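# Raise the pinned stand post three holes and relock

## Task

With the two robots, lift the stand's post three holes higher (roughly 11 cm) and lock it there with the spring pin. The post must never fall or land hard while the pin is out, and neither robot may topple or end up leaning.

## Robot and tools

Robots: r1 and r2 are identical Hello Robot Stretch 4 units. Each has an omni-wheel base, a lift on a mast, one arm that extends forward, a three-axis wrist and a five-finger hand. A robot is about 1.6 m tall, and its base rim lies within 0.23 m of the base origin. The spring pin has a pull knob. Once it is out, the post falls unless a hand supports it, so hold the post before pulling the pin and keep holding until the pin is back in.

Frames: each robot reports in its own base frame, in metres: origin on the floor below the base centre, x forward, y left, z up. hand_pose is the hand point in this frame, which sits 0.045 m in front of the palm. Its +z runs along the straight fingers, +y points out of the palm, and +x runs across the palm away from the thumb. The printed value may be slightly wrong. base_odometry is expressed in the base frame as it stood at the start. It counts only wheel turns, so slip appears as travel. Heading is in rad, left positive, from -3.142 to 3.142. The robots cannot see each other's frames. Use the images, lidar_m or wrist_depth_mm to judge where one is relative to the other.

move: one action. Top-level keys are r1, r2, cameras and blocking. A robot you omit gets no new command. Inside a robot key you can give:
- base: a relative offset from where the base last measured itself. translate_m is forward+, strafe_m is left+, each from -2 to 2 m. rotate_rad is counter-clockwise+, from -3.2 to 3.2. Only translate_m and strafe_m may be combined, which gives a straight diagonal with no turn.
- joints: absolute targets by name. lift_m 0 to 1.2 m. arm_m 0 to 0.55 m. wrist_yaw_rad -1.134 to 4.276 (0 forward, left+, 3.14 folded back). wrist_pitch_rad -1.117 to 4.259 (0 level, 1.57 pointing down). wrist_roll_rad -1.117 to 4.259 (0 palm up, 1.57 palm to the robot's right, 3.14 palm down). The finger keys are hand_little, hand_ring, hand_middle and hand_index. hand_thumb_bend runs from +1 straight to -1 curled. hand_thumb_turn runs from +1 beside the palm to -1 opposite the fingers. All finger and thumb keys use -1 to 1. hand_force_limit (-1 to 1) is the stopping force, about 0 to 10 N, or 15 N for the thumb. hand_speed (-0.96 to 1) reaches full speed at +0.48. Both are settings, not motions. Out-of-range joint targets are clipped, and the result says so. Any other bad value is refused.
- pace: slow, default, fast or max. speeds: a per-joint top speed for lift_m, arm_m or a wrist joint. A raised lift lowers the base speed.
- contact_limits: 0 (gentlest) to 1 for arm_m, lift_m, translate_m, strafe_m or rotate_rad, set next to that same command. The default is 0.5. When carrying 1 kg upward, use a lift limit of at least 0.15, or 0.3 for 2 kg. To press lightly with the arm, set its limit to 0 and aim 1 to 3 mm past first contact.
- end_of_arm: "enable_torque" on its own, which re-powers wrist motors that switched off.
With blocking true or omitted, the call returns when everything is at rest. With false, it returns after about 0.5 s while motion continues. A new move replaces only the targets it names. cameras lists the views to return: the r1_/r2_ head_camera, head_left_camera, head_right_camera, wrist_camera, or "all".

wait(seconds 0 to 10, cameras): runs the scene without new commands and returns the state. It returns early if a running move comes to rest. stop(cameras): brakes every running motion. zoom_image(camera, region [x0,y0,x1,y1] in pixels, at most 504 by 504): a closer view of the newest image from that camera. show_instructions: shows the reference image. finished_scene: ends the task for good. The post must stay locked without help.

Reading results: the "move" line gives each commanded robot as done or its worst status. Robots shown "as last shown" were not named in the call. Status words: done; moving; off_target (resting away from its target, possibly still pushing); contact_stop (held back, now slack); time_out (ran too long, target dropped); limit_stop_at_own_body; limit_stop_at_tilt (lean over 6 degrees, lift, arm and wheels go slack); torque_fault (wrist limp until enable_torque). Any stop you did not command cancels the rest of your queued calls. A slack lift sinks a few cm and can fall under a load. on_its_own reports uncommanded behaviour. lidar_m gives 12 distances in m, one per 30-degree sector: the 1st straight ahead, then counter-clockwise (4th left, 7th behind, 10th right). "-" means nothing seen, or closer than 0.25 m. wrist_depth_mm is a 7x7 grid of depths, 100 to 2000 mm. base_tilt (deg) uses forward+ and right+. motor_effort is in % with the peak in brackets. servo_current is in mA. hand_stopped_by lists little, ring, middle, index, thumb_bend and thumb_turn, each as moving, target, force, stalled or fault. The *_load_n values are fingertip forces in N, positive when the finger is pushed open. A lost grip shows as a load of about 0. If turned_by_wheels and turned_by_imu disagree by more than about 0.1 rad, the base slipped or hit something.

Gripping: a finger motor moves only when its target changes by at least 0.002. It locks when it reaches the target or the force limit. For a gentle grip, use hand_speed -0.94 or lower. To tighten, raise the force limit and send a more-closed target. With the thumb turned in front of the palm, the hand can wrap around objects about 0.035 to 0.065 m thick, or handles down to about 0.025 m. The wrist camera below the palm can hit things.

Things to avoid: letting the post drop, or moving it while the pin is out without holding it. Robots pressing on each other: a base already touching the other robot presses hard with only millimetres more travel, and closing a hand on the other robot's fingers also counts. Tipping, which happens with more than 1 kg held, arm_m above 0.2, fast base moves, or hard pushes with the hand high. Self-collision, for example the hand over the base with a low lift, or extreme wrist tilt and roll. Hard hits on fixed objects. The two bases can differ by up to about 3 cm per metre of travel.

Each tool is called after "Request:" in YAML: its name, and indented under it one key for each argument.

Reference images:

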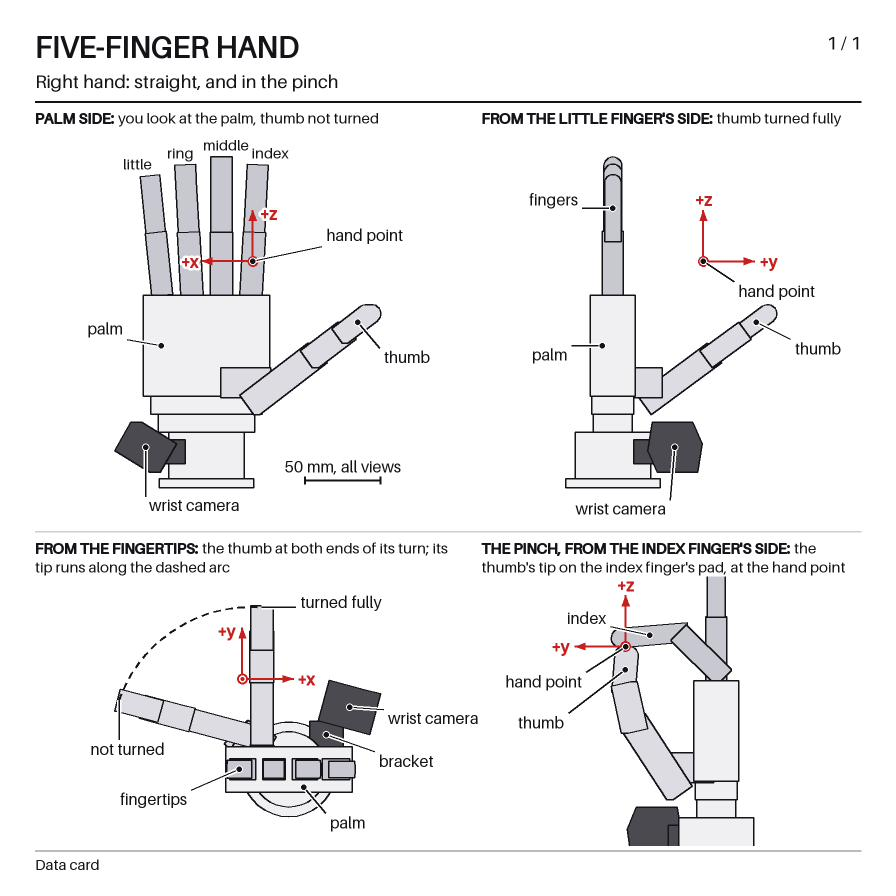

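## Session

Request:
move:

Scene clock: 0.00 s.
r1.base_odometry: x=+0.000 y=+0.000 heading=+0.000
r1.turned_by_wheels: +0.000
r1.turned_by_imu: +0.000
r1.base_tilt: forward=+0.0 right=+1.0
r1.lidar_m: 0.90 0.74 0.72 0.81 1.25 1.28 1.39 2.19 2.93 4.31 3.48 1.84
r1.base_status: not commanded
r1.joint_positions: lift_m=+0.144 arm_m=+0.000 wrist_yaw_rad=+3.133 wrist_pitch_rad=+0.002 wrist_roll_rad=+0.000 hand_little=+1.000 hand_ring=+1.000 hand_middle=+1.000 hand_index=+1.000 hand_thumb_turn=+1.000 hand_thumb_bend=+1.000 hand_force_limit=+0.000 hand_speed=-0.800
r1.joint_status: not commanded
r1.measured_speeds: all 0
r1.hand_stopped_by: target,target,target,target,target,target
r1.little_load_n: 0.0
r1.ring_load_n: 0.0
r1.middle_load_n: 0.0
r1.index_load_n: 0.0
r1.thumb_bend_load_n: 0.0
r1.thumb_turn_load_n: 0.0
r1.motor_effort: lift_m=+19 arm_m=-4 wheel_0=+0 wheel_1=-1 wheel_2=-1
r1.servo_current: wrist_yaw_rad=33 wrist_pitch_rad=46 wrist_roll_rad=46
r1.hand_pose: x=-0.0496 y=+0.1201 z=+0.3821 quat_wxyz=(-0.497, -0.498, +0.503, +0.502) (m; r1's base frame)
r1.wrist_depth_mm: - 143 1921 1661 1397 1160 1078 / - 133 1863 1661 1397 1205 1060 / - 139 185 1708 1430 1182 1060 / 119 142 247 1708 1430 1229 1098 / 220 - - 1708 1397 1255 - / 1078 1182 133 134 - - - / - - - - - - -
r2.base_odometry: x=+0.000 y=+0.000 heading=+0.000
r2.turned_by_wheels: +0.000
r2.turned_by_imu: +0.000
r2.base_tilt: forward=-0.4 right=-1.2
r2.lidar_m: 3.71 2.07 1.30 1.16 1.16 1.10 0.99 1.00 1.24 2.43 4.21 4.11
r2.base_status: not commanded
r2.joint_positions: lift_m=+0.194 arm_m=+0.002 wrist_yaw_rad=+3.239 wrist_pitch_rad=+0.004 wrist_roll_rad=+0.000 hand_little=+1.000 hand_ring=+1.000 hand_middle=+1.000 hand_index=+1.000 hand_thumb_turn=+1.000 hand_thumb_bend=+1.000 hand_force_limit=+0.000 hand_speed=-0.800
r2.joint_status: not commanded
r2.measured_speeds: all 0
r2.hand_stopped_by: target,target,target,target,target,target
r2.little_load_n: 0.0
r2.ring_load_n: 0.0
r2.middle_load_n: 0.0
r2.index_load_n: 0.0
r2.thumb_bend_load_n: 0.0
r2.thumb_turn_load_n: 0.0
r2.motor_effort: lift_m=+18 arm_m=+1 wheel_0=+1 wheel_1=+0 wheel_2=+1
r2.servo_current: wrist_yaw_rad=33 wrist_pitch_rad=59 wrist_roll_rad=52
r2.hand_pose: x=-0.0592 y=+0.0961 z=+0.4315 quat_wxyz=(-0.523, -0.525, +0.476, +0.474) (m; r2's base frame)
r2.wrist_depth_mm: - 137 - - - - 1336 / - 112 136 - - - - / - 120 139 - - - - / - 136 - - - - - / - - - - - - - / - - - 198 - - - / - - - - - - -
pictures: r1_head_camera, r1_head_left_camera, r1_head_right_camera, r1_wrist_camera, r2_head_camera, r2_head_left_camera, r2_head_right_camera, r2_wrist_camera
Images, in order (width x height): r1_head_camera 420x560, r1_head_left_camera 420x672, r1_head_right_camera 420x672, r1_wrist_camera 616x392, r2_head_camera 420x560, r2_head_left_camera 420x672, r2_head_right_camera 420x672, r2_wrist_camera 616x392.

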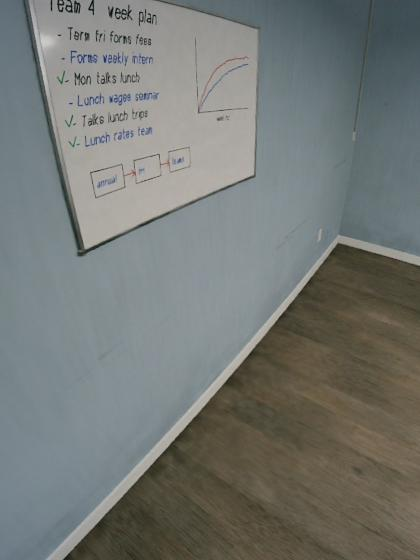

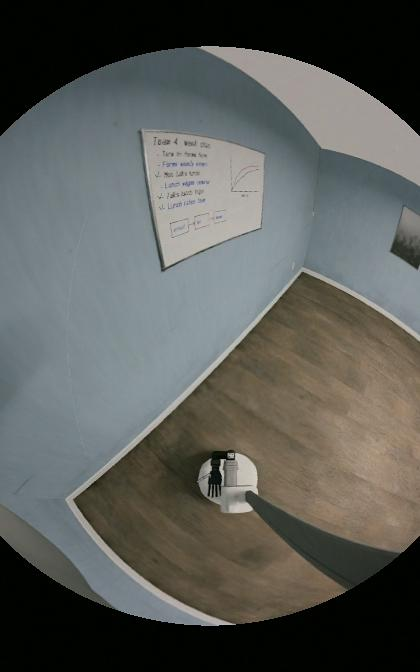

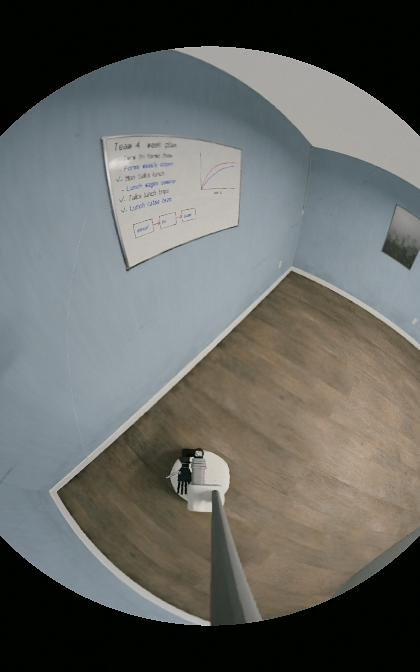

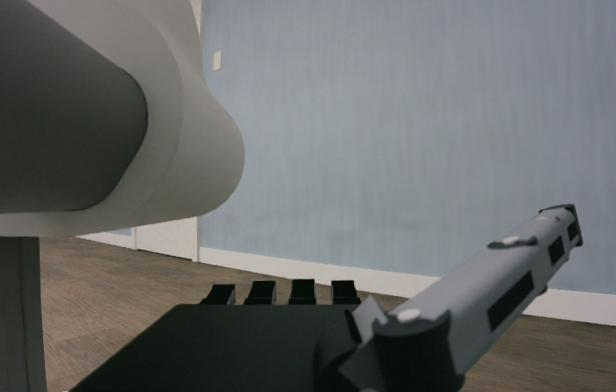

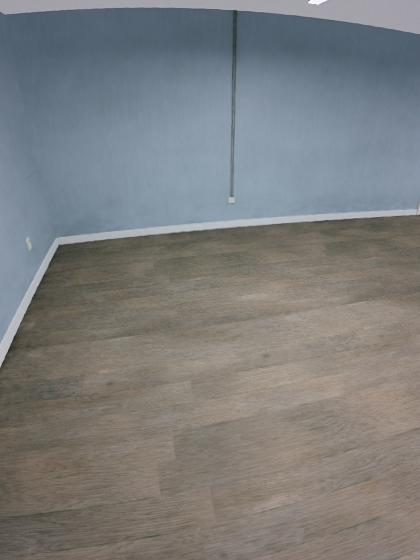

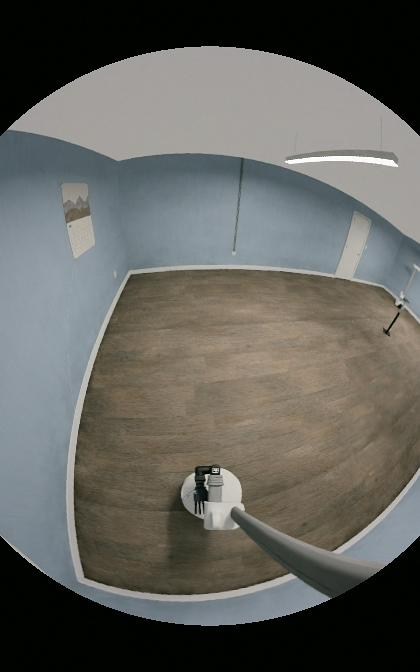

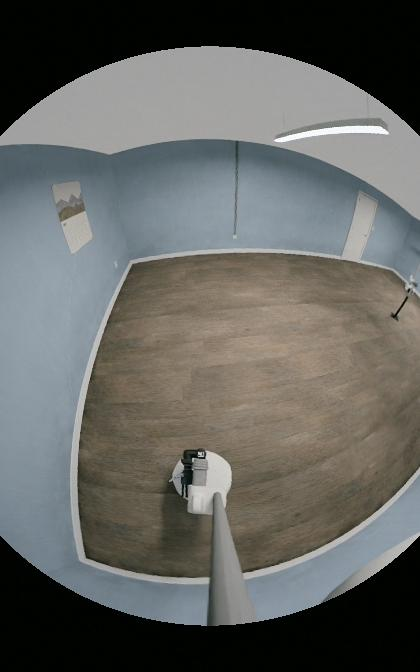

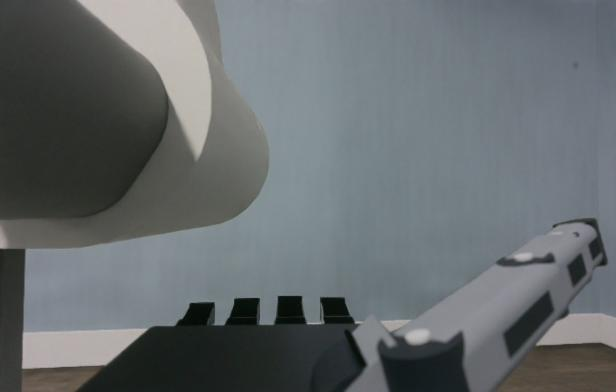

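Request:
move:
  r1: {"base": {"rotate_rad": -1.6}}
  r2: {"base": {"rotate_rad": -1.0}}
  cameras: ["r1_head_camera", "r1_head_left_camera", "r1_head_right_camera", "r2_head_camera", "r2_head_left_camera", "r2_head_right_camera"]

Scene clock: 2.40 s.
move: r1 done; r2 done
r1.base_odometry: x=+0.000 y=+0.000 heading=-1.600
r1.turned_by_wheels: -1.600
r1.turned_by_imu: -1.595
r1.base_tilt: forward=+0.0 right=+1.1
r1.lidar_m: 4.29 3.47 1.88 0.93 0.74 0.72 0.79 1.24 1.29 1.42 2.17 2.93
r1.base_status: done
r1.joint_positions: lift_m=+0.144 arm_m=+0.000 wrist_yaw_rad=+3.133 wrist_pitch_rad=+0.002 wrist_roll_rad=+0.000 hand_little=+1.000 hand_ring=+1.000 hand_middle=+1.000 hand_index=+1.000 hand_thumb_turn=+1.000 hand_thumb_bend=+1.000 hand_force_limit=+0.000 hand_speed=-0.800
r1.joint_status: not commanded
r1.measured_speeds: all 0
r1.hand_stopped_by: target,target,target,target,target,target
r1.little_load_n: 0.0
r1.ring_load_n: 0.0
r1.middle_load_n: 0.0
r1.index_load_n: 0.0
r1.thumb_bend_load_n: 0.0
r1.thumb_turn_load_n: 0.0
r1.motor_effort: lift_m=+19(20) arm_m=-4(4) wheel_0=+2(5) wheel_1=+0(8) wheel_2=-1(7)
r1.servo_current: wrist_yaw_rad=33(39) wrist_pitch_rad=39(46) wrist_roll_rad=59(59)
r1.hand_pose: x=-0.0496 y=+0.1201 z=+0.3821 quat_wxyz=(-0.497, -0.498, +0.503, +0.502) (m; r1's base frame)
r1.wrist_depth_mm: - 143 - - 788 699 634 / - 133 161 - 788 707 640 / - 139 181 - 788 699 627 / 119 142 227 - 788 699 634 / 220 1366 - - 788 732 - / 1078 1205 133 134 - - - / - - - - - - -
r2.base_odometry: x=+0.000 y=+0.000 heading=-1.000
r2.turned_by_wheels: -1.000
r2.turned_by_imu: -1.012
r2.base_tilt: forward=-0.5 right=-1.2
r2.lidar_m: 4.22 4.02 3.73 1.93 1.28 1.17 1.17 1.08 1.00 1.02 1.26 2.72
r2.base_status: done
r2.joint_positions: lift_m=+0.194 arm_m=+0.002 wrist_yaw_rad=+3.239 wrist_pitch_rad=+0.004 wrist_roll_rad=+0.000 hand_little=+1.000 hand_ring=+1.000 hand_middle=+1.000 hand_index=+1.000 hand_thumb_turn=+1.000 hand_thumb_bend=+1.000 hand_force_limit=+0.000 hand_speed=-0.800
r2.joint_status: not commanded
r2.measured_speeds: all 0
r2.hand_stopped_by: target,target,target,target,target,target
r2.little_load_n: 0.0
r2.ring_load_n: 0.0
r2.middle_load_n: 0.0
r2.index_load_n: 0.0
r2.thumb_bend_load_n: 0.0
r2.thumb_turn_load_n: 0.0
r2.motor_effort: lift_m=+19(19) arm_m=+4(4) wheel_0=+1(6) wheel_1=-1(9) wheel_2=+0(7)
r2.servo_current: wrist_yaw_rad=39(46) wrist_pitch_rad=46(59) wrist_roll_rad=52(59)
r2.hand_pose: x=-0.0592 y=+0.0961 z=+0.4315 quat_wxyz=(-0.523, -0.525, +0.476, +0.474) (m; r2's base frame)
r2.wrist_depth_mm: - 138 - - - - - / - 112 136 - - - - / - 120 - - - - - / - 136 - - - - - / - - - - - - - / - - 200 198 - - - / 1078 1160 - - - - -
pictures: r1_head_camera, r1_head_left_camera, r1_head_right_camera, r2_head_camera, r2_head_left_camera, r2_head_right_camera
Images, in order (width x height): r1_head_camera 420x560, r1_head_left_camera 420x672, r1_head_right_camera 420x672, r2_head_camera 420x560, r2_head_left_camera 420x672, r2_head_right_camera 420x672.

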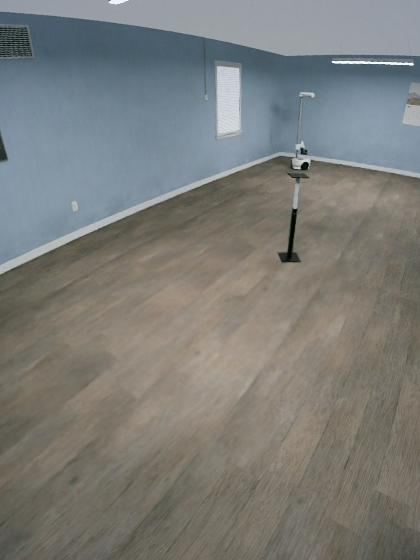

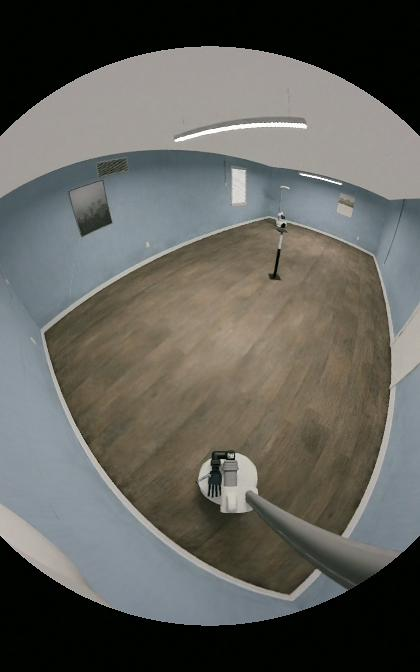

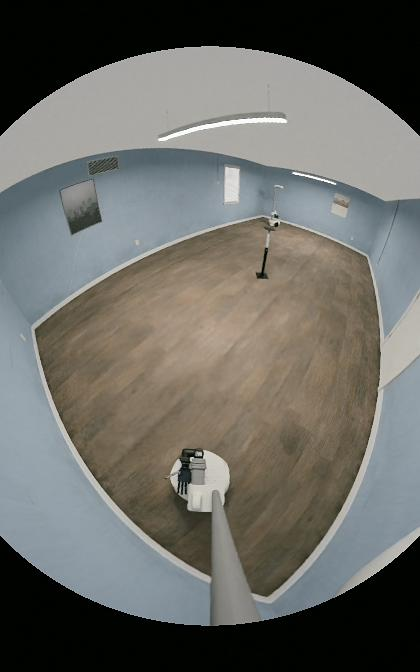

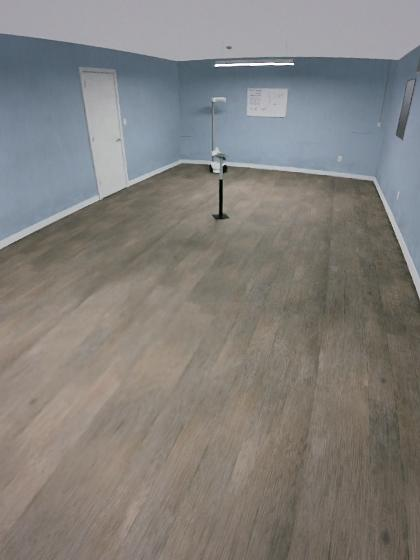

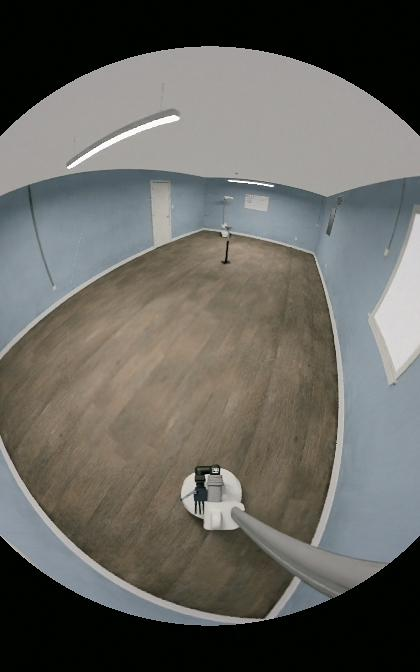

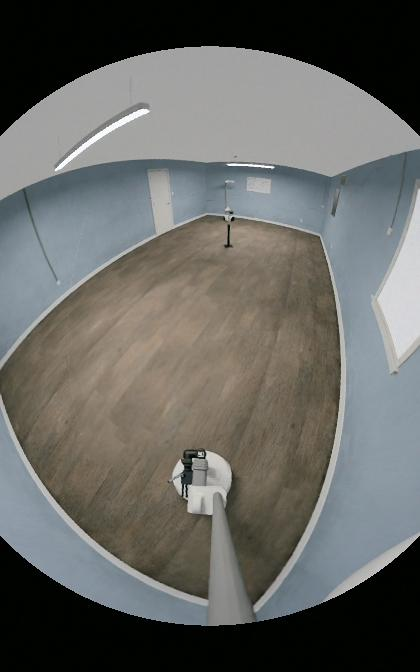

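Request:
zoom_image:
  camera: "r1_head_camera"
  region: [250, 80, 350, 280]

Request:
zoom_image:
  camera: "r2_head_camera"
  region: [180, 90, 260, 240]

Scaled by 2.520 from the camera's 420x560 image, which has a finer 1200x1600 frame.

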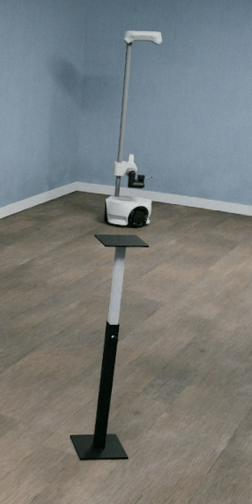

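Scaled by 3.360 from the camera's 420x560 image, which has a finer 1200x1600 frame.

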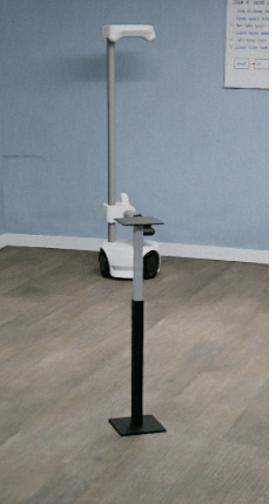

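Request:
move:
  r1: {"base": {"rotate_rad": -0.22}}
  r2: {"base": {"translate_m": 1.0}}
  cameras: []

Request:
move:
  r1: {"base": {"translate_m": 0.8}}
  cameras: ["r1_head_camera", "r2_head_camera"]

Scene clock: 8.20 s.
move: r1 done; r2 done
r1.base_odometry: x=+0.000 y=+0.000 heading=-1.820
r1.turned_by_wheels: -0.220
r1.turned_by_imu: -0.220
r1.base_tilt: forward=+0.0 right=+1.0
r1.lidar_m: 2.92 3.65 3.43 1.13 0.78 0.72 0.75 0.98 1.28 1.32 1.70 3.97
r1.base_status: done
r1.joint_positions: lift_m=+0.144 arm_m=+0.000 wrist_yaw_rad=+3.133 wrist_pitch_rad=+0.002 wrist_roll_rad=+0.000 hand_little=+1.000 hand_ring=+1.000 hand_middle=+1.000 hand_index=+1.000 hand_thumb_turn=+1.000 hand_thumb_bend=+1.000 hand_force_limit=+0.000 hand_speed=-0.800
r1.joint_status: not commanded
r1.measured_speeds: all 0
r1.hand_stopped_by: target,target,target,target,target,target
r1.little_load_n: 0.0
r1.ring_load_n: 0.0
r1.middle_load_n: 0.0
r1.index_load_n: 0.0
r1.thumb_bend_load_n: 0.0
r1.thumb_turn_load_n: 0.0
r1.motor_effort: lift_m=+19(20) arm_m=-4(4) wheel_0=+1(5) wheel_1=-1(7) wheel_2=-2(5)
r1.servo_current: wrist_yaw_rad=39(46) wrist_pitch_rad=33(46) wrist_roll_rad=52(59)
r1.hand_pose: x=-0.0496 y=+0.1201 z=+0.3821 quat_wxyz=(-0.497, -0.498, +0.503, +0.502) (m; r1's base frame)
r1.wrist_depth_mm: - 143 - - 778 723 668 / - 133 161 - 778 723 661 / - 139 181 - 778 723 668 / 119 142 226 - 788 723 668 / 141 - - - 778 741 - / 1060 1098 121 134 - - - / - - - - - - -
r2.base_odometry: x=+0.540 y=-0.842 heading=-1.000
r2.turned_by_wheels: +0.000
r2.turned_by_imu: +0.002
r2.base_tilt: forward=-0.3 right=-1.1
r2.lidar_m: 3.23 3.59 3.33 3.38 2.27 2.08 2.14 1.50 1.37 1.38 1.79 3.76
r2.base_status: done
r2.joint_positions: lift_m=+0.194 arm_m=+0.002 wrist_yaw_rad=+3.239 wrist_pitch_rad=+0.004 wrist_roll_rad=+0.000 hand_little=+1.000 hand_ring=+1.000 hand_middle=+1.000 hand_index=+1.000 hand_thumb_turn=+1.000 hand_thumb_bend=+1.000 hand_force_limit=+0.000 hand_speed=-0.800
r2.joint_status: not commanded
r2.measured_speeds: all 0
r2.hand_stopped_by: target,target,target,target,target,target
r2.little_load_n: 0.0
r2.ring_load_n: 0.0
r2.middle_load_n: 0.0
r2.index_load_n: 0.0
r2.thumb_bend_load_n: 0.0
r2.thumb_turn_load_n: 0.0
r2.motor_effort: lift_m=+19(19) arm_m=+3(4) wheel_0=-1(5) wheel_1=+0(8) wheel_2=+2(9)
r2.servo_current: wrist_yaw_rad=33(46) wrist_pitch_rad=39(65) wrist_roll_rad=46(59)
r2.hand_pose: x=-0.0592 y=+0.0961 z=+0.4315 quat_wxyz=(-0.523, -0.525, +0.476, +0.474) (m; r2's base frame)
r2.wrist_depth_mm: - 138 - - - - - / - 112 137 - - - - / - 120 - - - - - / - 136 - - - - - / - - - - - - - / 1366 1499 1921 222 1921 - - / 1060 1138 - - - - -
pictures: none
No camera images: "cameras" was empty.

Scene clock: 12.37 s.
move: r1 done
r1.base_odometry: x=-0.197 y=-0.775 heading=-1.820
r1.turned_by_wheels: +0.000
r1.turned_by_imu: +0.000
r1.base_tilt: forward=+0.0 right=+0.9
r1.lidar_m: 2.12 3.31 3.09 2.26 1.56 1.43 1.48 1.75 1.65 1.66 2.16 5.01
r1.base_status: done
r1.joint_positions: lift_m=+0.144 arm_m=+0.000 wrist_yaw_rad=+3.133 wrist_pitch_rad=+0.002 wrist_roll_rad=+0.000 hand_little=+1.000 hand_ring=+1.000 hand_middle=+1.000 hand_index=+1.000 hand_thumb_turn=+1.000 hand_thumb_bend=+1.000 hand_force_limit=+0.000 hand_speed=-0.800
r1.joint_status: not commanded
r1.measured_speeds: all 0
r1.hand_stopped_by: target,target,target,target,target,target
r1.little_load_n: 0.0
r1.ring_load_n: 0.0
r1.middle_load_n: 0.0
r1.index_load_n: 0.0
r1.thumb_bend_load_n: 0.0
r1.thumb_turn_load_n: 0.0
r1.motor_effort: lift_m=+19(20) arm_m=-4(4) wheel_0=-1(6) wheel_1=+0(6) wheel_2=+0(9)
r1.servo_current: wrist_yaw_rad=33(39) wrist_pitch_rad=39(52) wrist_roll_rad=39(52)
r1.hand_pose: x=-0.0496 y=+0.1201 z=+0.3821 quat_wxyz=(-0.497, -0.498, +0.503, +0.502) (m; r1's base frame)
r1.wrist_depth_mm: - 142 - - - - - / - 133 161 - - - - / - 139 182 - - - - / 119 142 227 - - - - / 220 1983 1808 1661 - - - / 1042 1182 133 134 - - - / - - - - - - -
r2: as last shown
r2.base_tilt: forward=-0.3 right=-1.4
r2.lidar_m: 3.23 3.60 3.31 3.36 2.25 2.08 2.11 1.53 1.36 1.36 1.77 3.76
r2.motor_effort: lift_m=+18(19) arm_m=+3(4) wheel_0=-1(2) wheel_1=+0(0) wheel_2=+2(2)
r2.servo_current: wrist_yaw_rad=26(46) wrist_pitch_rad=39(65) wrist_roll_rad=59(65)
r2.wrist_depth_mm: - 137 - - - - - / - 112 137 - - - - / - 120 - - - - - / - 136 - - - - - / - - - - - - - / 1397 1537 1921 224 1983 - - / 1060 1138 - - - - -
pictures: r1_head_camera, r2_head_camera
Images, in order (width x height): r1_head_camera 420x560, r2_head_camera 420x560.

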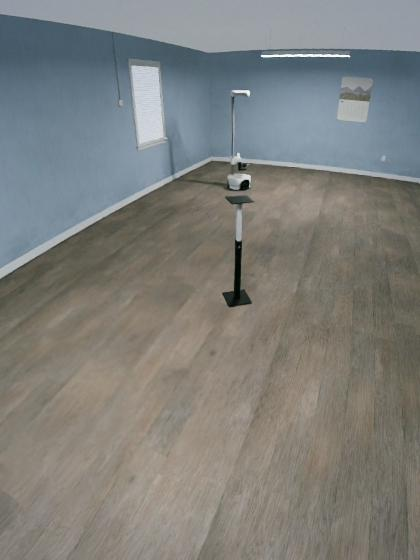

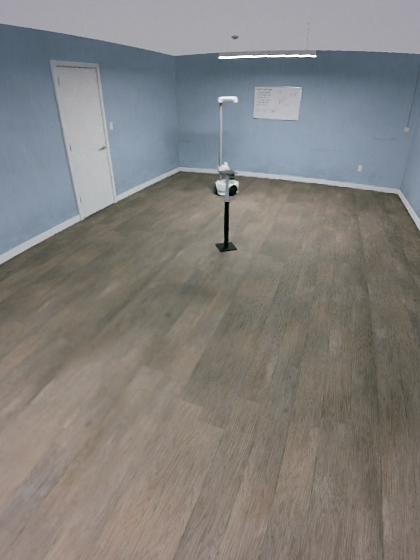

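Request:
move:
  r1: {"base": {"translate_m": 1.2}}
  r2: {"base": {"translate_m": 2.0}}
  cameras: ["r1_head_camera", "r2_head_camera", "r1_head_left_camera"]

Scene clock: 21.23 s.
move: r1 done; r2 done
r1.base_odometry: x=-0.493 y=-1.938 heading=-1.820
r1.turned_by_wheels: +0.000
r1.turned_by_imu: +0.000
r1.base_tilt: forward=+0.0 right=+1.0
r1.lidar_m: 0.92 2.74 2.57 2.63 2.68 2.51 2.57 2.32 2.13 2.20 2.89 0.94
r1.base_status: done
r1.joint_positions: lift_m=+0.144 arm_m=+0.000 wrist_yaw_rad=+3.133 wrist_pitch_rad=+0.002 wrist_roll_rad=+0.000 hand_little=+1.000 hand_ring=+1.000 hand_middle=+1.000 hand_index=+1.000 hand_thumb_turn=+1.000 hand_thumb_bend=+1.000 hand_force_limit=+0.000 hand_speed=-0.800
r1.joint_status: not commanded
r1.measured_speeds: all 0
r1.hand_stopped_by: target,target,target,target,target,target
r1.little_load_n: 0.0
r1.ring_load_n: 0.0
r1.middle_load_n: 0.0
r1.index_load_n: 0.0
r1.thumb_bend_load_n: 0.0
r1.thumb_turn_load_n: 0.0
r1.motor_effort: lift_m=+19(20) arm_m=-4(4) wheel_0=-1(5) wheel_1=+0(7) wheel_2=+2(9)
r1.servo_current: wrist_yaw_rad=33(46) wrist_pitch_rad=33(52) wrist_roll_rad=46(59)
r1.hand_pose: x=-0.0496 y=+0.1201 z=+0.3821 quat_wxyz=(-0.497, -0.498, +0.503, +0.502) (m; r1's base frame)
r1.wrist_depth_mm: - 143 - - - - - / - 133 - - - - - / - 139 185 - - - - / 119 142 248 - - - - / 220 - - - - - - / 1060 1205 132 134 - - - / - - - - - - -
r2.base_odometry: x=+1.621 y=-2.524 heading=-1.000
r2.turned_by_wheels: +0.000
r2.turned_by_imu: +0.002
r2.base_tilt: forward=-0.3 right=-1.1
r2.lidar_m: 1.17 2.77 2.55 2.58 3.25 3.91 3.63 2.35 2.18 2.22 2.79 1.23
r2.base_status: done
r2.joint_positions: lift_m=+0.194 arm_m=+0.002 wrist_yaw_rad=+3.239 wrist_pitch_rad=+0.004 wrist_roll_rad=+0.000 hand_little=+1.000 hand_ring=+1.000 hand_middle=+1.000 hand_index=+1.000 hand_thumb_turn=+1.000 hand_thumb_bend=+1.000 hand_force_limit=+0.000 hand_speed=-0.800
r2.joint_status: not commanded
r2.measured_speeds: all 0
r2.hand_stopped_by: target,target,target,target,target,target
r2.little_load_n: 0.0
r2.ring_load_n: 0.0
r2.middle_load_n: 0.5
r2.index_load_n: 0.0
r2.thumb_bend_load_n: 0.0
r2.thumb_turn_load_n: 0.0
r2.motor_effort: lift_m=+18(19) arm_m=+4(4) wheel_0=+0(6) wheel_1=+1(10) wheel_2=+2(10)
r2.servo_current: wrist_yaw_rad=39(46) wrist_pitch_rad=52(59) wrist_roll_rad=59(59)
r2.hand_pose: x=-0.0592 y=+0.0961 z=+0.4315 quat_wxyz=(-0.523, -0.525, +0.476, +0.474) (m; r2's base frame)
r2.wrist_depth_mm: - 137 - - - - - / - 112 137 - - - - / - 120 - - - - - / - 136 - - - - - / - - - - - - - / 1661 1756 1863 223 1921 - - / 1060 1160 - - - - -
pictures: r1_head_camera, r1_head_left_camera, r2_head_camera
Images, in order (width x height): r1_head_camera 420x560, r1_head_left_camera 420x672, r2_head_camera 420x560.

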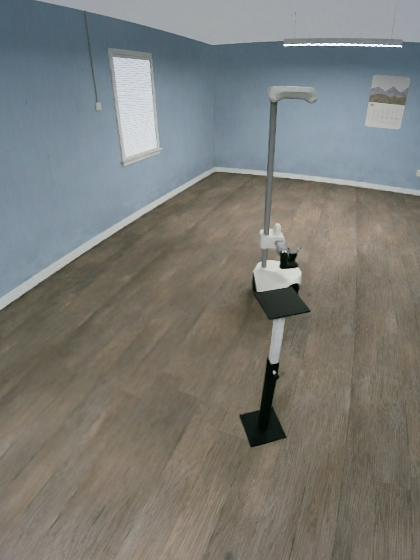

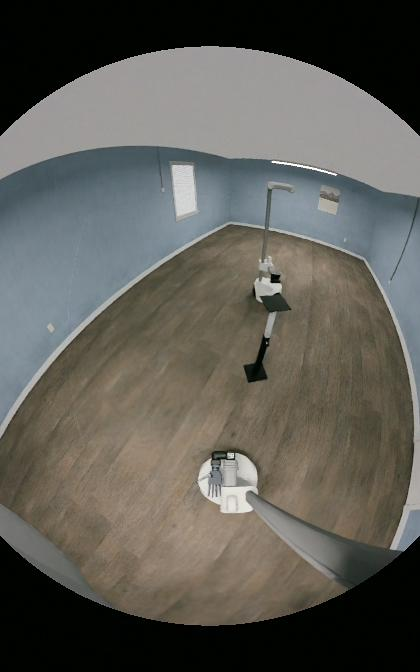

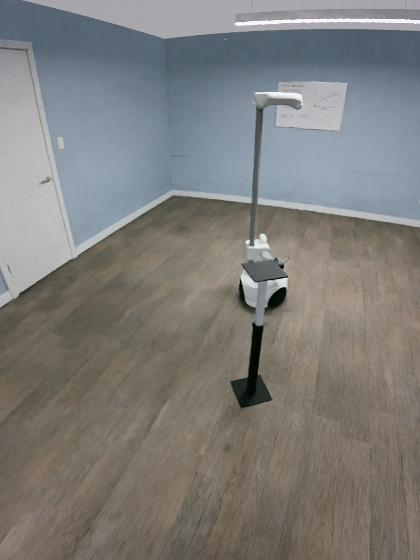

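Request:
zoom_image:
  camera: "r1_head_camera"
  region: [225, 270, 325, 450]

Request:
zoom_image:
  camera: "r2_head_camera"
  region: [215, 240, 315, 420]

Scaled by 2.800 from the camera's 420x560 image, which has a finer 1200x1600 frame.

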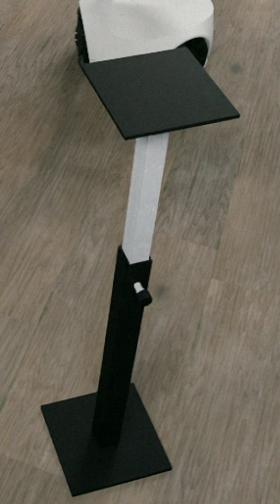

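Scaled by 2.800 from the camera's 420x560 image, which has a finer 1200x1600 frame.

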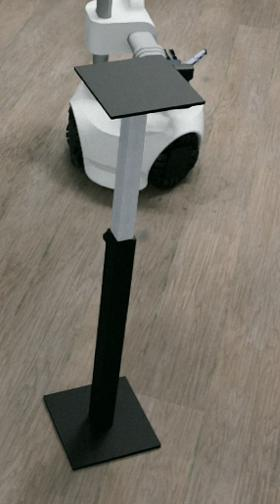

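Request:
zoom_image:
  camera: "r1_head_camera"
  region: [250, 340, 300, 400]

Request:
zoom_image:
  camera: "r1_head_camera"
  region: [230, 400, 300, 450]

Scaled by 8.400 from the camera's 420x560 image, which has a finer 1200x1600 frame.

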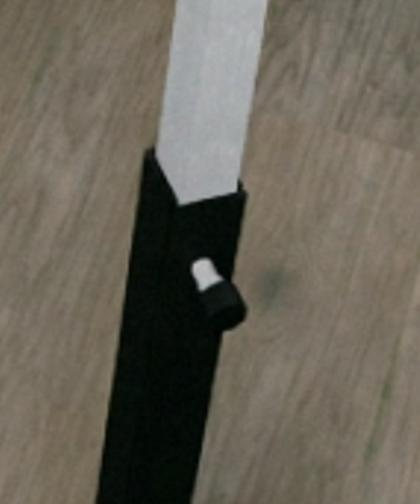

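Scaled by 7.200 from the camera's 420x560 image, which has a finer 1200x1600 frame.

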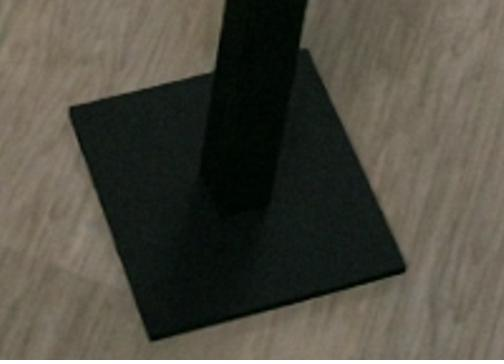

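Request:
move:
  r1: {"joints": {"lift_m": 0.3, "wrist_yaw_rad": 1.57}, "base": {"rotate_rad": 0.26}}
  r2: {"joints": {"lift_m": 0.45, "wrist_yaw_rad": 0, "wrist_roll_rad": 1.57}, "base": {"rotate_rad": 0.3}}
  cameras: ["r1_head_camera", "r2_head_camera", "r1_head_left_camera", "r2_head_right_camera"]

Scene clock: 30.47 s.
move: r1 done; r2 done
r1.base_odometry: x=-0.493 y=-1.938 heading=-1.560
r1.turned_by_wheels: +0.260
r1.turned_by_imu: +0.259
r1.base_tilt: forward=+0.0 right=+1.0
r1.lidar_m: 3.13 2.59 2.56 2.89 2.52 2.50 2.65 2.19 2.11 2.41 3.85 0.94
r1.base_status: done
r1.joint_positions: lift_m=+0.300 arm_m=+0.000 wrist_yaw_rad=+1.573 wrist_pitch_rad=+0.002 wrist_roll_rad=+0.000 hand_little=+1.000 hand_ring=+1.000 hand_middle=+1.000 hand_index=+1.000 hand_thumb_turn=+1.000 hand_thumb_bend=+1.000 hand_force_limit=+0.000 hand_speed=-0.800
r1.joint_status: all done
r1.measured_speeds: all 0
r1.hand_stopped_by: target,target,target,target,target,target
r1.little_load_n: 0.0
r1.ring_load_n: 0.0
r1.middle_load_n: 0.5
r1.index_load_n: 0.0
r1.thumb_bend_load_n: 0.0
r1.thumb_turn_load_n: 0.0
r1.motor_effort: lift_m=+22(28) arm_m=-4(4) wheel_0=+0(4) wheel_1=-1(6) wheel_2=-1(6)
r1.servo_current: wrist_yaw_rad=39(130) wrist_pitch_rad=33(46) wrist_roll_rad=46(52)
r1.hand_pose: x=+0.2886 y=+0.2219 z=+0.5377 quat_wxyz=(-0.001, -0.001, +0.708, +0.706) (m; r1's base frame)
r1.wrist_depth_mm: - - - - - - 1863 / - - - - - - 1921 / - - - - - - 1921 / - - - - - - 1863 / - - - - - - - / 1618 1618 133 134 - - - / 1138 - - - - - -
r2.base_odometry: x=+1.621 y=-2.524 heading=-0.700
r2.turned_by_wheels: +0.300
r2.turned_by_imu: +0.306
r2.base_tilt: forward=-0.3 right=-1.4
r2.lidar_m: 3.10 2.55 2.54 2.82 3.96 3.92 2.67 2.18 2.16 2.43 3.87 1.16
r2.base_status: done
r2.joint_positions: lift_m=+0.450 arm_m=+0.002 wrist_yaw_rad=+0.004 wrist_pitch_rad=+0.004 wrist_roll_rad=+1.567 hand_little=+1.000 hand_ring=+1.000 hand_middle=+1.000 hand_index=+1.000 hand_thumb_turn=+1.000 hand_thumb_bend=+1.000 hand_force_limit=+0.000 hand_speed=-0.800
r2.joint_status: all done
r2.measured_speeds: all 0
r2.hand_stopped_by: target,target,target,target,target,target
r2.little_load_n: 0.0
r2.ring_load_n: 0.0
r2.middle_load_n: 0.0
r2.index_load_n: 0.0
r2.thumb_bend_load_n: 0.0
r2.thumb_turn_load_n: 0.0
r2.motor_effort: lift_m=+22(26) arm_m=+4(4) wheel_0=+1(6) wheel_1=+0(6) wheel_2=+0(6)
r2.servo_current: wrist_yaw_rad=39(150) wrist_pitch_rad=46(72) wrist_roll_rad=59(124)
r2.hand_pose: x=+0.3948 y=-0.1469 z=+0.5965 quat_wxyz=(+0.000, +0.709, +0.003, +0.706) (m; r2's base frame)
r2.wrist_depth_mm: - - - - 1983 1229 854 / - - - - - 1229 866 / - - - - - 1205 891 / - - - - - 1255 891 / - - - - - 1308 - / - - - - - - - / - - - - - - -
pictures: r1_head_camera, r1_head_left_camera, r2_head_camera, r2_head_right_camera
Images, in order (width x height): r1_head_camera 420x560, r1_head_left_camera 420x672, r2_head_camera 420x560, r2_head_right_camera 420x672.

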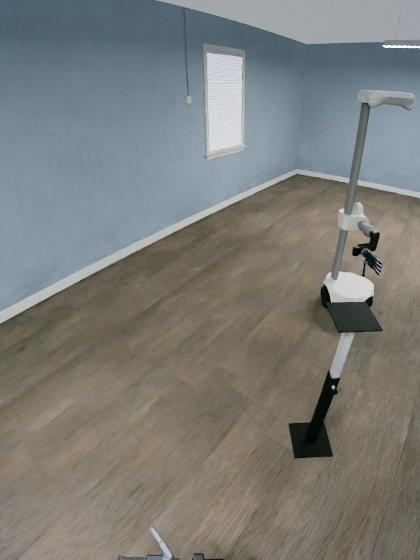

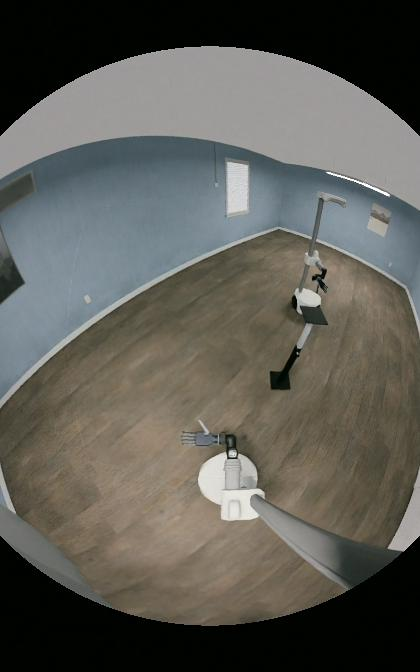

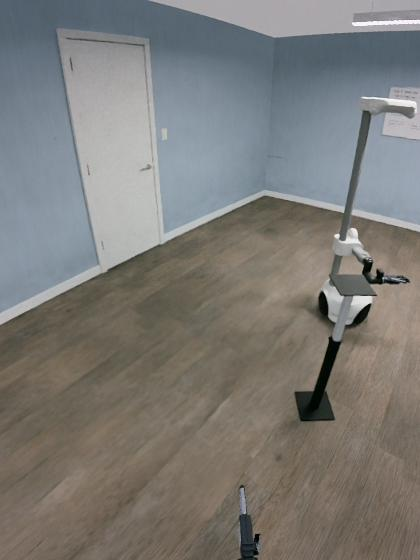

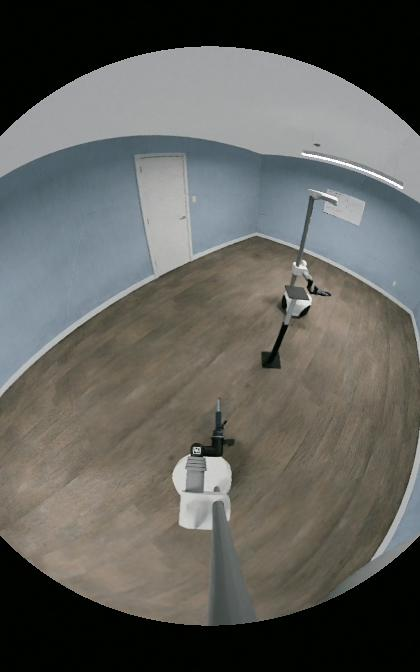

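Request:
move:
  r1: {"base": {"strafe_m": -0.75, "translate_m": 0.0}, "joints": {"hand_thumb_turn": -1}}
  r2: {"base": {"strafe_m": -0.445, "translate_m": 0.1}, "joints": {"lift_m": 0.55}}
  cameras: ["r1_head_camera", "r2_head_camera", "r1_head_left_camera", "r1_wrist_camera", "r2_wrist_camera"]

Scene clock: 39.07 s.
move: r1 done; r2 done
r1.base_odometry: x=-1.243 y=-1.946 heading=-1.560
r1.turned_by_wheels: +0.000
r1.turned_by_imu: +0.000
r1.base_tilt: forward=+0.0 right=+1.1
r1.lidar_m: 0.80 0.82 3.13 3.49 3.00 2.99 1.98 1.57 1.59 1.78 2.91 5.73
r1.base_status: done
r1.joint_positions: lift_m=+0.300 arm_m=+0.000 wrist_yaw_rad=+1.573 wrist_pitch_rad=+0.002 wrist_roll_rad=+0.000 hand_little=+1.000 hand_ring=+1.000 hand_middle=+1.000 hand_index=+1.000 hand_thumb_turn=-1.000 hand_thumb_bend=+1.000 hand_force_limit=+0.000 hand_speed=-0.800
r1.joint_status: all done
r1.measured_speeds: all 0
r1.hand_stopped_by: target,target,target,target,target,target
r1.little_load_n: 0.0
r1.ring_load_n: 0.0
r1.middle_load_n: 0.0
r1.index_load_n: 0.0
r1.thumb_bend_load_n: 0.0
r1.thumb_turn_load_n: 0.0
r1.motor_effort: lift_m=+21(22) arm_m=-4(4) wheel_0=-2(8) wheel_1=+2(10) wheel_2=-1(3)
r1.servo_current: wrist_yaw_rad=33(46) wrist_pitch_rad=39(52) wrist_roll_rad=46(59)
r1.hand_pose: x=+0.2886 y=+0.2219 z=+0.5378 quat_wxyz=(-0.001, -0.001, +0.708, +0.706) (m; r1's base frame)
r1.wrist_depth_mm: - - - - - - - / - - - - - - - / - - - - - - - / - - - - - - - / - - - - - - - / 1661 1661 133 134 - 1661 1576 / 1138 - - - - 1118 1118
r2.base_odometry: x=+1.411 y=-2.929 heading=-0.700
r2.turned_by_wheels: +0.000
r2.turned_by_imu: +0.002
r2.base_tilt: forward=-0.4 right=-1.2
r2.lidar_m: 0.93 2.84 2.80 3.14 4.31 4.28 2.34 1.92 1.90 2.10 3.36 0.98
r2.base_status: done
r2.joint_positions: lift_m=+0.550 arm_m=+0.002 wrist_yaw_rad=+0.004 wrist_pitch_rad=+0.004 wrist_roll_rad=+1.567 hand_little=+1.000 hand_ring=+1.000 hand_middle=+1.000 hand_index=+1.000 hand_thumb_turn=+1.000 hand_thumb_bend=+1.000 hand_force_limit=+0.000 hand_speed=-0.800
r2.joint_status: all done
r2.measured_speeds: all 0
r2.hand_stopped_by: target,target,target,target,target,target
r2.little_load_n: 0.0
r2.ring_load_n: 0.0
r2.middle_load_n: 0.0
r2.index_load_n: 0.5
r2.thumb_bend_load_n: 0.0
r2.thumb_turn_load_n: 0.0
r2.motor_effort: lift_m=+22(25) arm_m=+3(4) wheel_0=+0(8) wheel_1=+0(11) wheel_2=-2(4)
r2.servo_current: wrist_yaw_rad=33(46) wrist_pitch_rad=46(65) wrist_roll_rad=46(65)
r2.hand_pose: x=+0.3948 y=-0.1469 z=+0.6965 quat_wxyz=(+0.000, +0.709, +0.003, +0.706) (m; r2's base frame)
r2.wrist_depth_mm: - - - - - 1464 1025 / - - - - - 1397 1042 / - - - - - 1397 1025 / - - - - - 1464 1025 / - - - - 1618 1499 - / - - - 1756 - - - / - - - - - - -
pictures: r1_head_camera, r1_head_left_camera, r1_wrist_camera, r2_head_camera, r2_wrist_camera
Images, in order (width x height): r1_head_camera 420x560, r1_head_left_camera 420x672, r1_wrist_camera 616x392, r2_head_camera 420x560, r2_wrist_camera 616x392.

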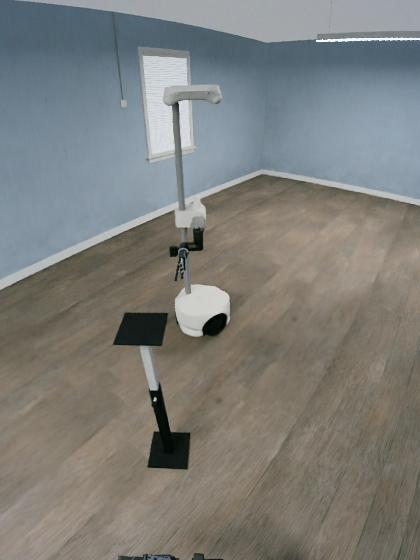

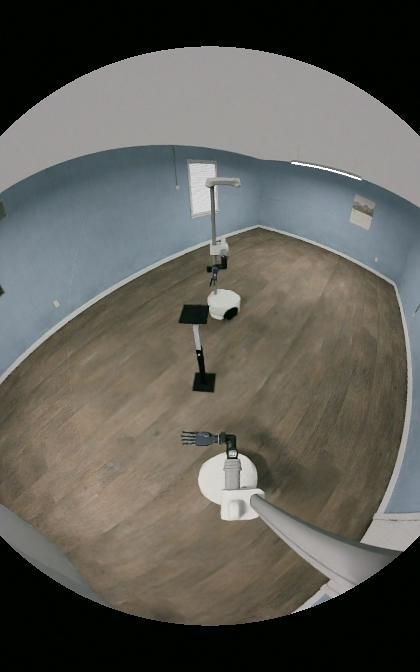

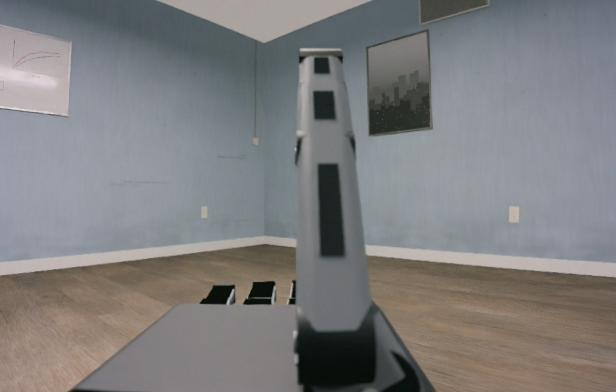

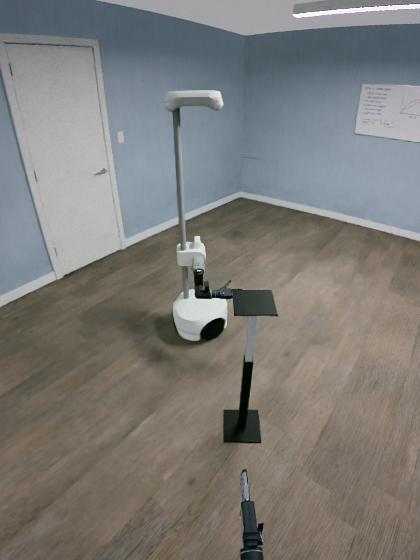

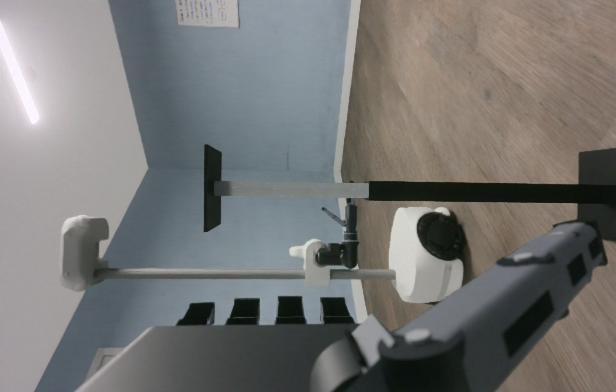

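Request:
zoom_image:
  camera: "r1_head_camera"
  region: [100, 300, 220, 480]

Request:
zoom_image:
  camera: "r2_wrist_camera"
  region: [180, 100, 616, 400]

Request:
zoom_image:
  camera: "r2_head_camera"
  region: [200, 280, 320, 460]

Scaled by 2.800 from the camera's 420x560 image, which has a finer 1200x1600 frame.

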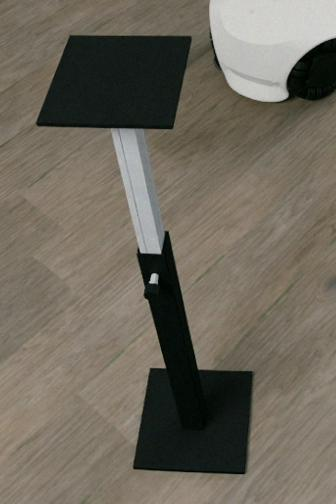

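Invalid region (180, 100, 616, 400): it reaches outside that camera's 616x392 image.

Scaled by 2.800 from the camera's 420x560 image, which has a finer 1200x1600 frame.

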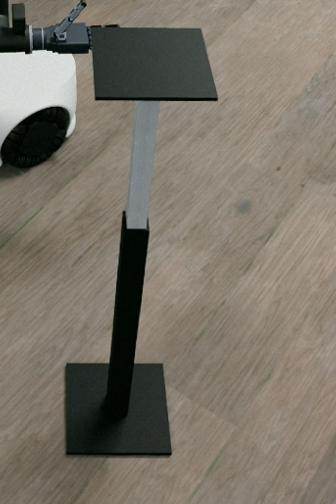

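Request:
move:
  r1: {"base": {"translate_m": 0.3}, "joints": {"lift_m": 0.25}}
  r2: {"base": {"translate_m": 0.38}, "joints": {"lift_m": 0.5}}
  cameras: ["r1_head_camera", "r2_head_camera", "r1_wrist_camera", "r2_wrist_camera"]

Scene clock: 44.17 s.
move: r1 done; r2 done
r1.base_odometry: x=-1.240 y=-2.246 heading=-1.560
r1.turned_by_wheels: +0.000
r1.turned_by_imu: +0.000
r1.base_tilt: forward=+0.0 right=+1.1
r1.lidar_m: 0.56 0.51 2.93 3.29 3.24 3.23 2.23 1.79 1.75 2.02 3.19 5.51
r1.base_status: done
r1.joint_positions: lift_m=+0.250 arm_m=+0.000 wrist_yaw_rad=+1.573 wrist_pitch_rad=+0.002 wrist_roll_rad=+0.000 hand_little=+1.000 hand_ring=+1.000 hand_middle=+1.000 hand_index=+1.000 hand_thumb_turn=-1.000 hand_thumb_bend=+1.000 hand_force_limit=+0.000 hand_speed=-0.800
r1.joint_status: all done
r1.measured_speeds: all 0
r1.hand_stopped_by: target,target,target,target,target,target
r1.little_load_n: 0.0
r1.ring_load_n: 0.0
r1.middle_load_n: 0.0
r1.index_load_n: 0.0
r1.thumb_bend_load_n: 0.0
r1.thumb_turn_load_n: 0.0
r1.motor_effort: lift_m=+17(23) arm_m=-4(5) wheel_0=+1(6) wheel_1=-2(5) wheel_2=+0(9)
r1.servo_current: wrist_yaw_rad=33(46) wrist_pitch_rad=39(52) wrist_roll_rad=52(59)
r1.hand_pose: x=+0.2887 y=+0.2218 z=+0.4881 quat_wxyz=(-0.001, -0.001, +0.708, +0.706) (m; r1's base frame)
r1.wrist_depth_mm: - - - - - - - / - - - - - - - / - - - - - - - / - - - - - - - / - - - - - - - / 1499 1537 133 134 - 1464 1430 / 1025 - - - - 1025 1025
r2.base_odometry: x=+1.702 y=-3.174 heading=-0.700
r2.turned_by_wheels: +0.000
r2.turned_by_imu: +0.002
r2.base_tilt: forward=-0.3 right=-1.0
r2.lidar_m: 0.56 2.59 2.58 2.84 4.54 4.58 2.63 2.17 2.14 2.38 3.77 0.61
r2.base_status: done
r2.joint_positions: lift_m=+0.500 arm_m=+0.002 wrist_yaw_rad=+0.004 wrist_pitch_rad=+0.004 wrist_roll_rad=+1.567 hand_little=+1.000 hand_ring=+1.000 hand_middle=+1.000 hand_index=+1.000 hand_thumb_turn=+1.000 hand_thumb_bend=+1.000 hand_force_limit=+0.000 hand_speed=-0.800
r2.joint_status: all done
r2.measured_speeds: all 0
r2.hand_stopped_by: target,target,target,target,target,target
r2.little_load_n: 0.0
r2.ring_load_n: 0.0
r2.middle_load_n: 0.0
r2.index_load_n: 0.0
r2.thumb_bend_load_n: 0.0
r2.thumb_turn_load_n: 0.0
r2.motor_effort: lift_m=+15(20) arm_m=+3(4) wheel_0=-1(6) wheel_1=+1(8) wheel_2=+0(9)
r2.servo_current: wrist_yaw_rad=39(46) wrist_pitch_rad=39(65) wrist_roll_rad=52(65)
r2.hand_pose: x=+0.3947 y=-0.1469 z=+0.6470 quat_wxyz=(+0.000, +0.709, +0.003, +0.706) (m; r2's base frame)
r2.wrist_depth_mm: - - - - - 1336 976 / - - - - - 1336 960 / - 402 - - - 1182 891 / - 455 - - 723 931 854 / - - - - 1205 976 - / - - - 809 798 - - / - - - - - - -
pictures: r1_head_camera, r1_wrist_camera, r2_head_camera, r2_wrist_camera
Images, in order (width x height): r1_head_camera 420x560, r1_wrist_camera 616x392, r2_head_camera 420x560, r2_wrist_camera 616x392.

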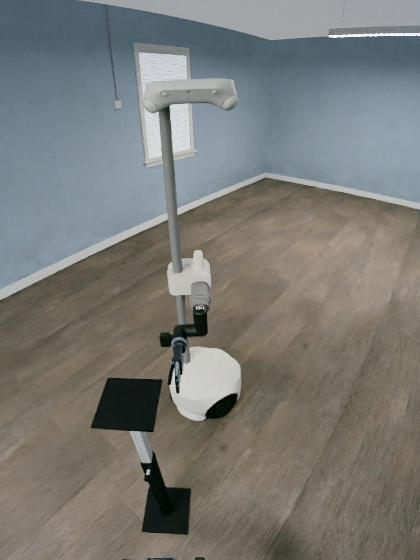

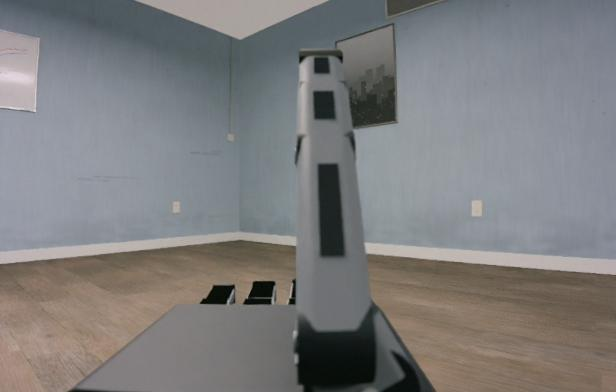

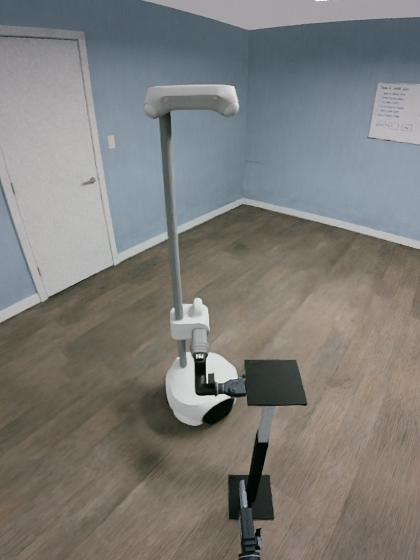

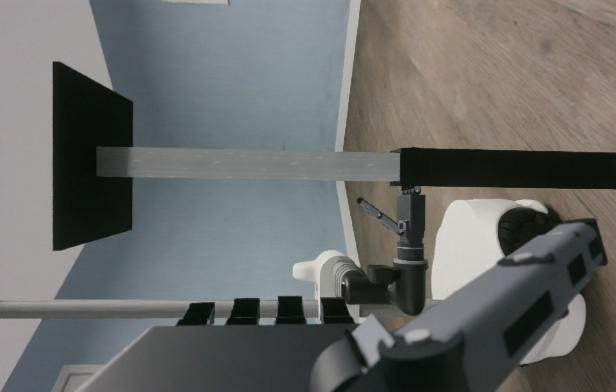

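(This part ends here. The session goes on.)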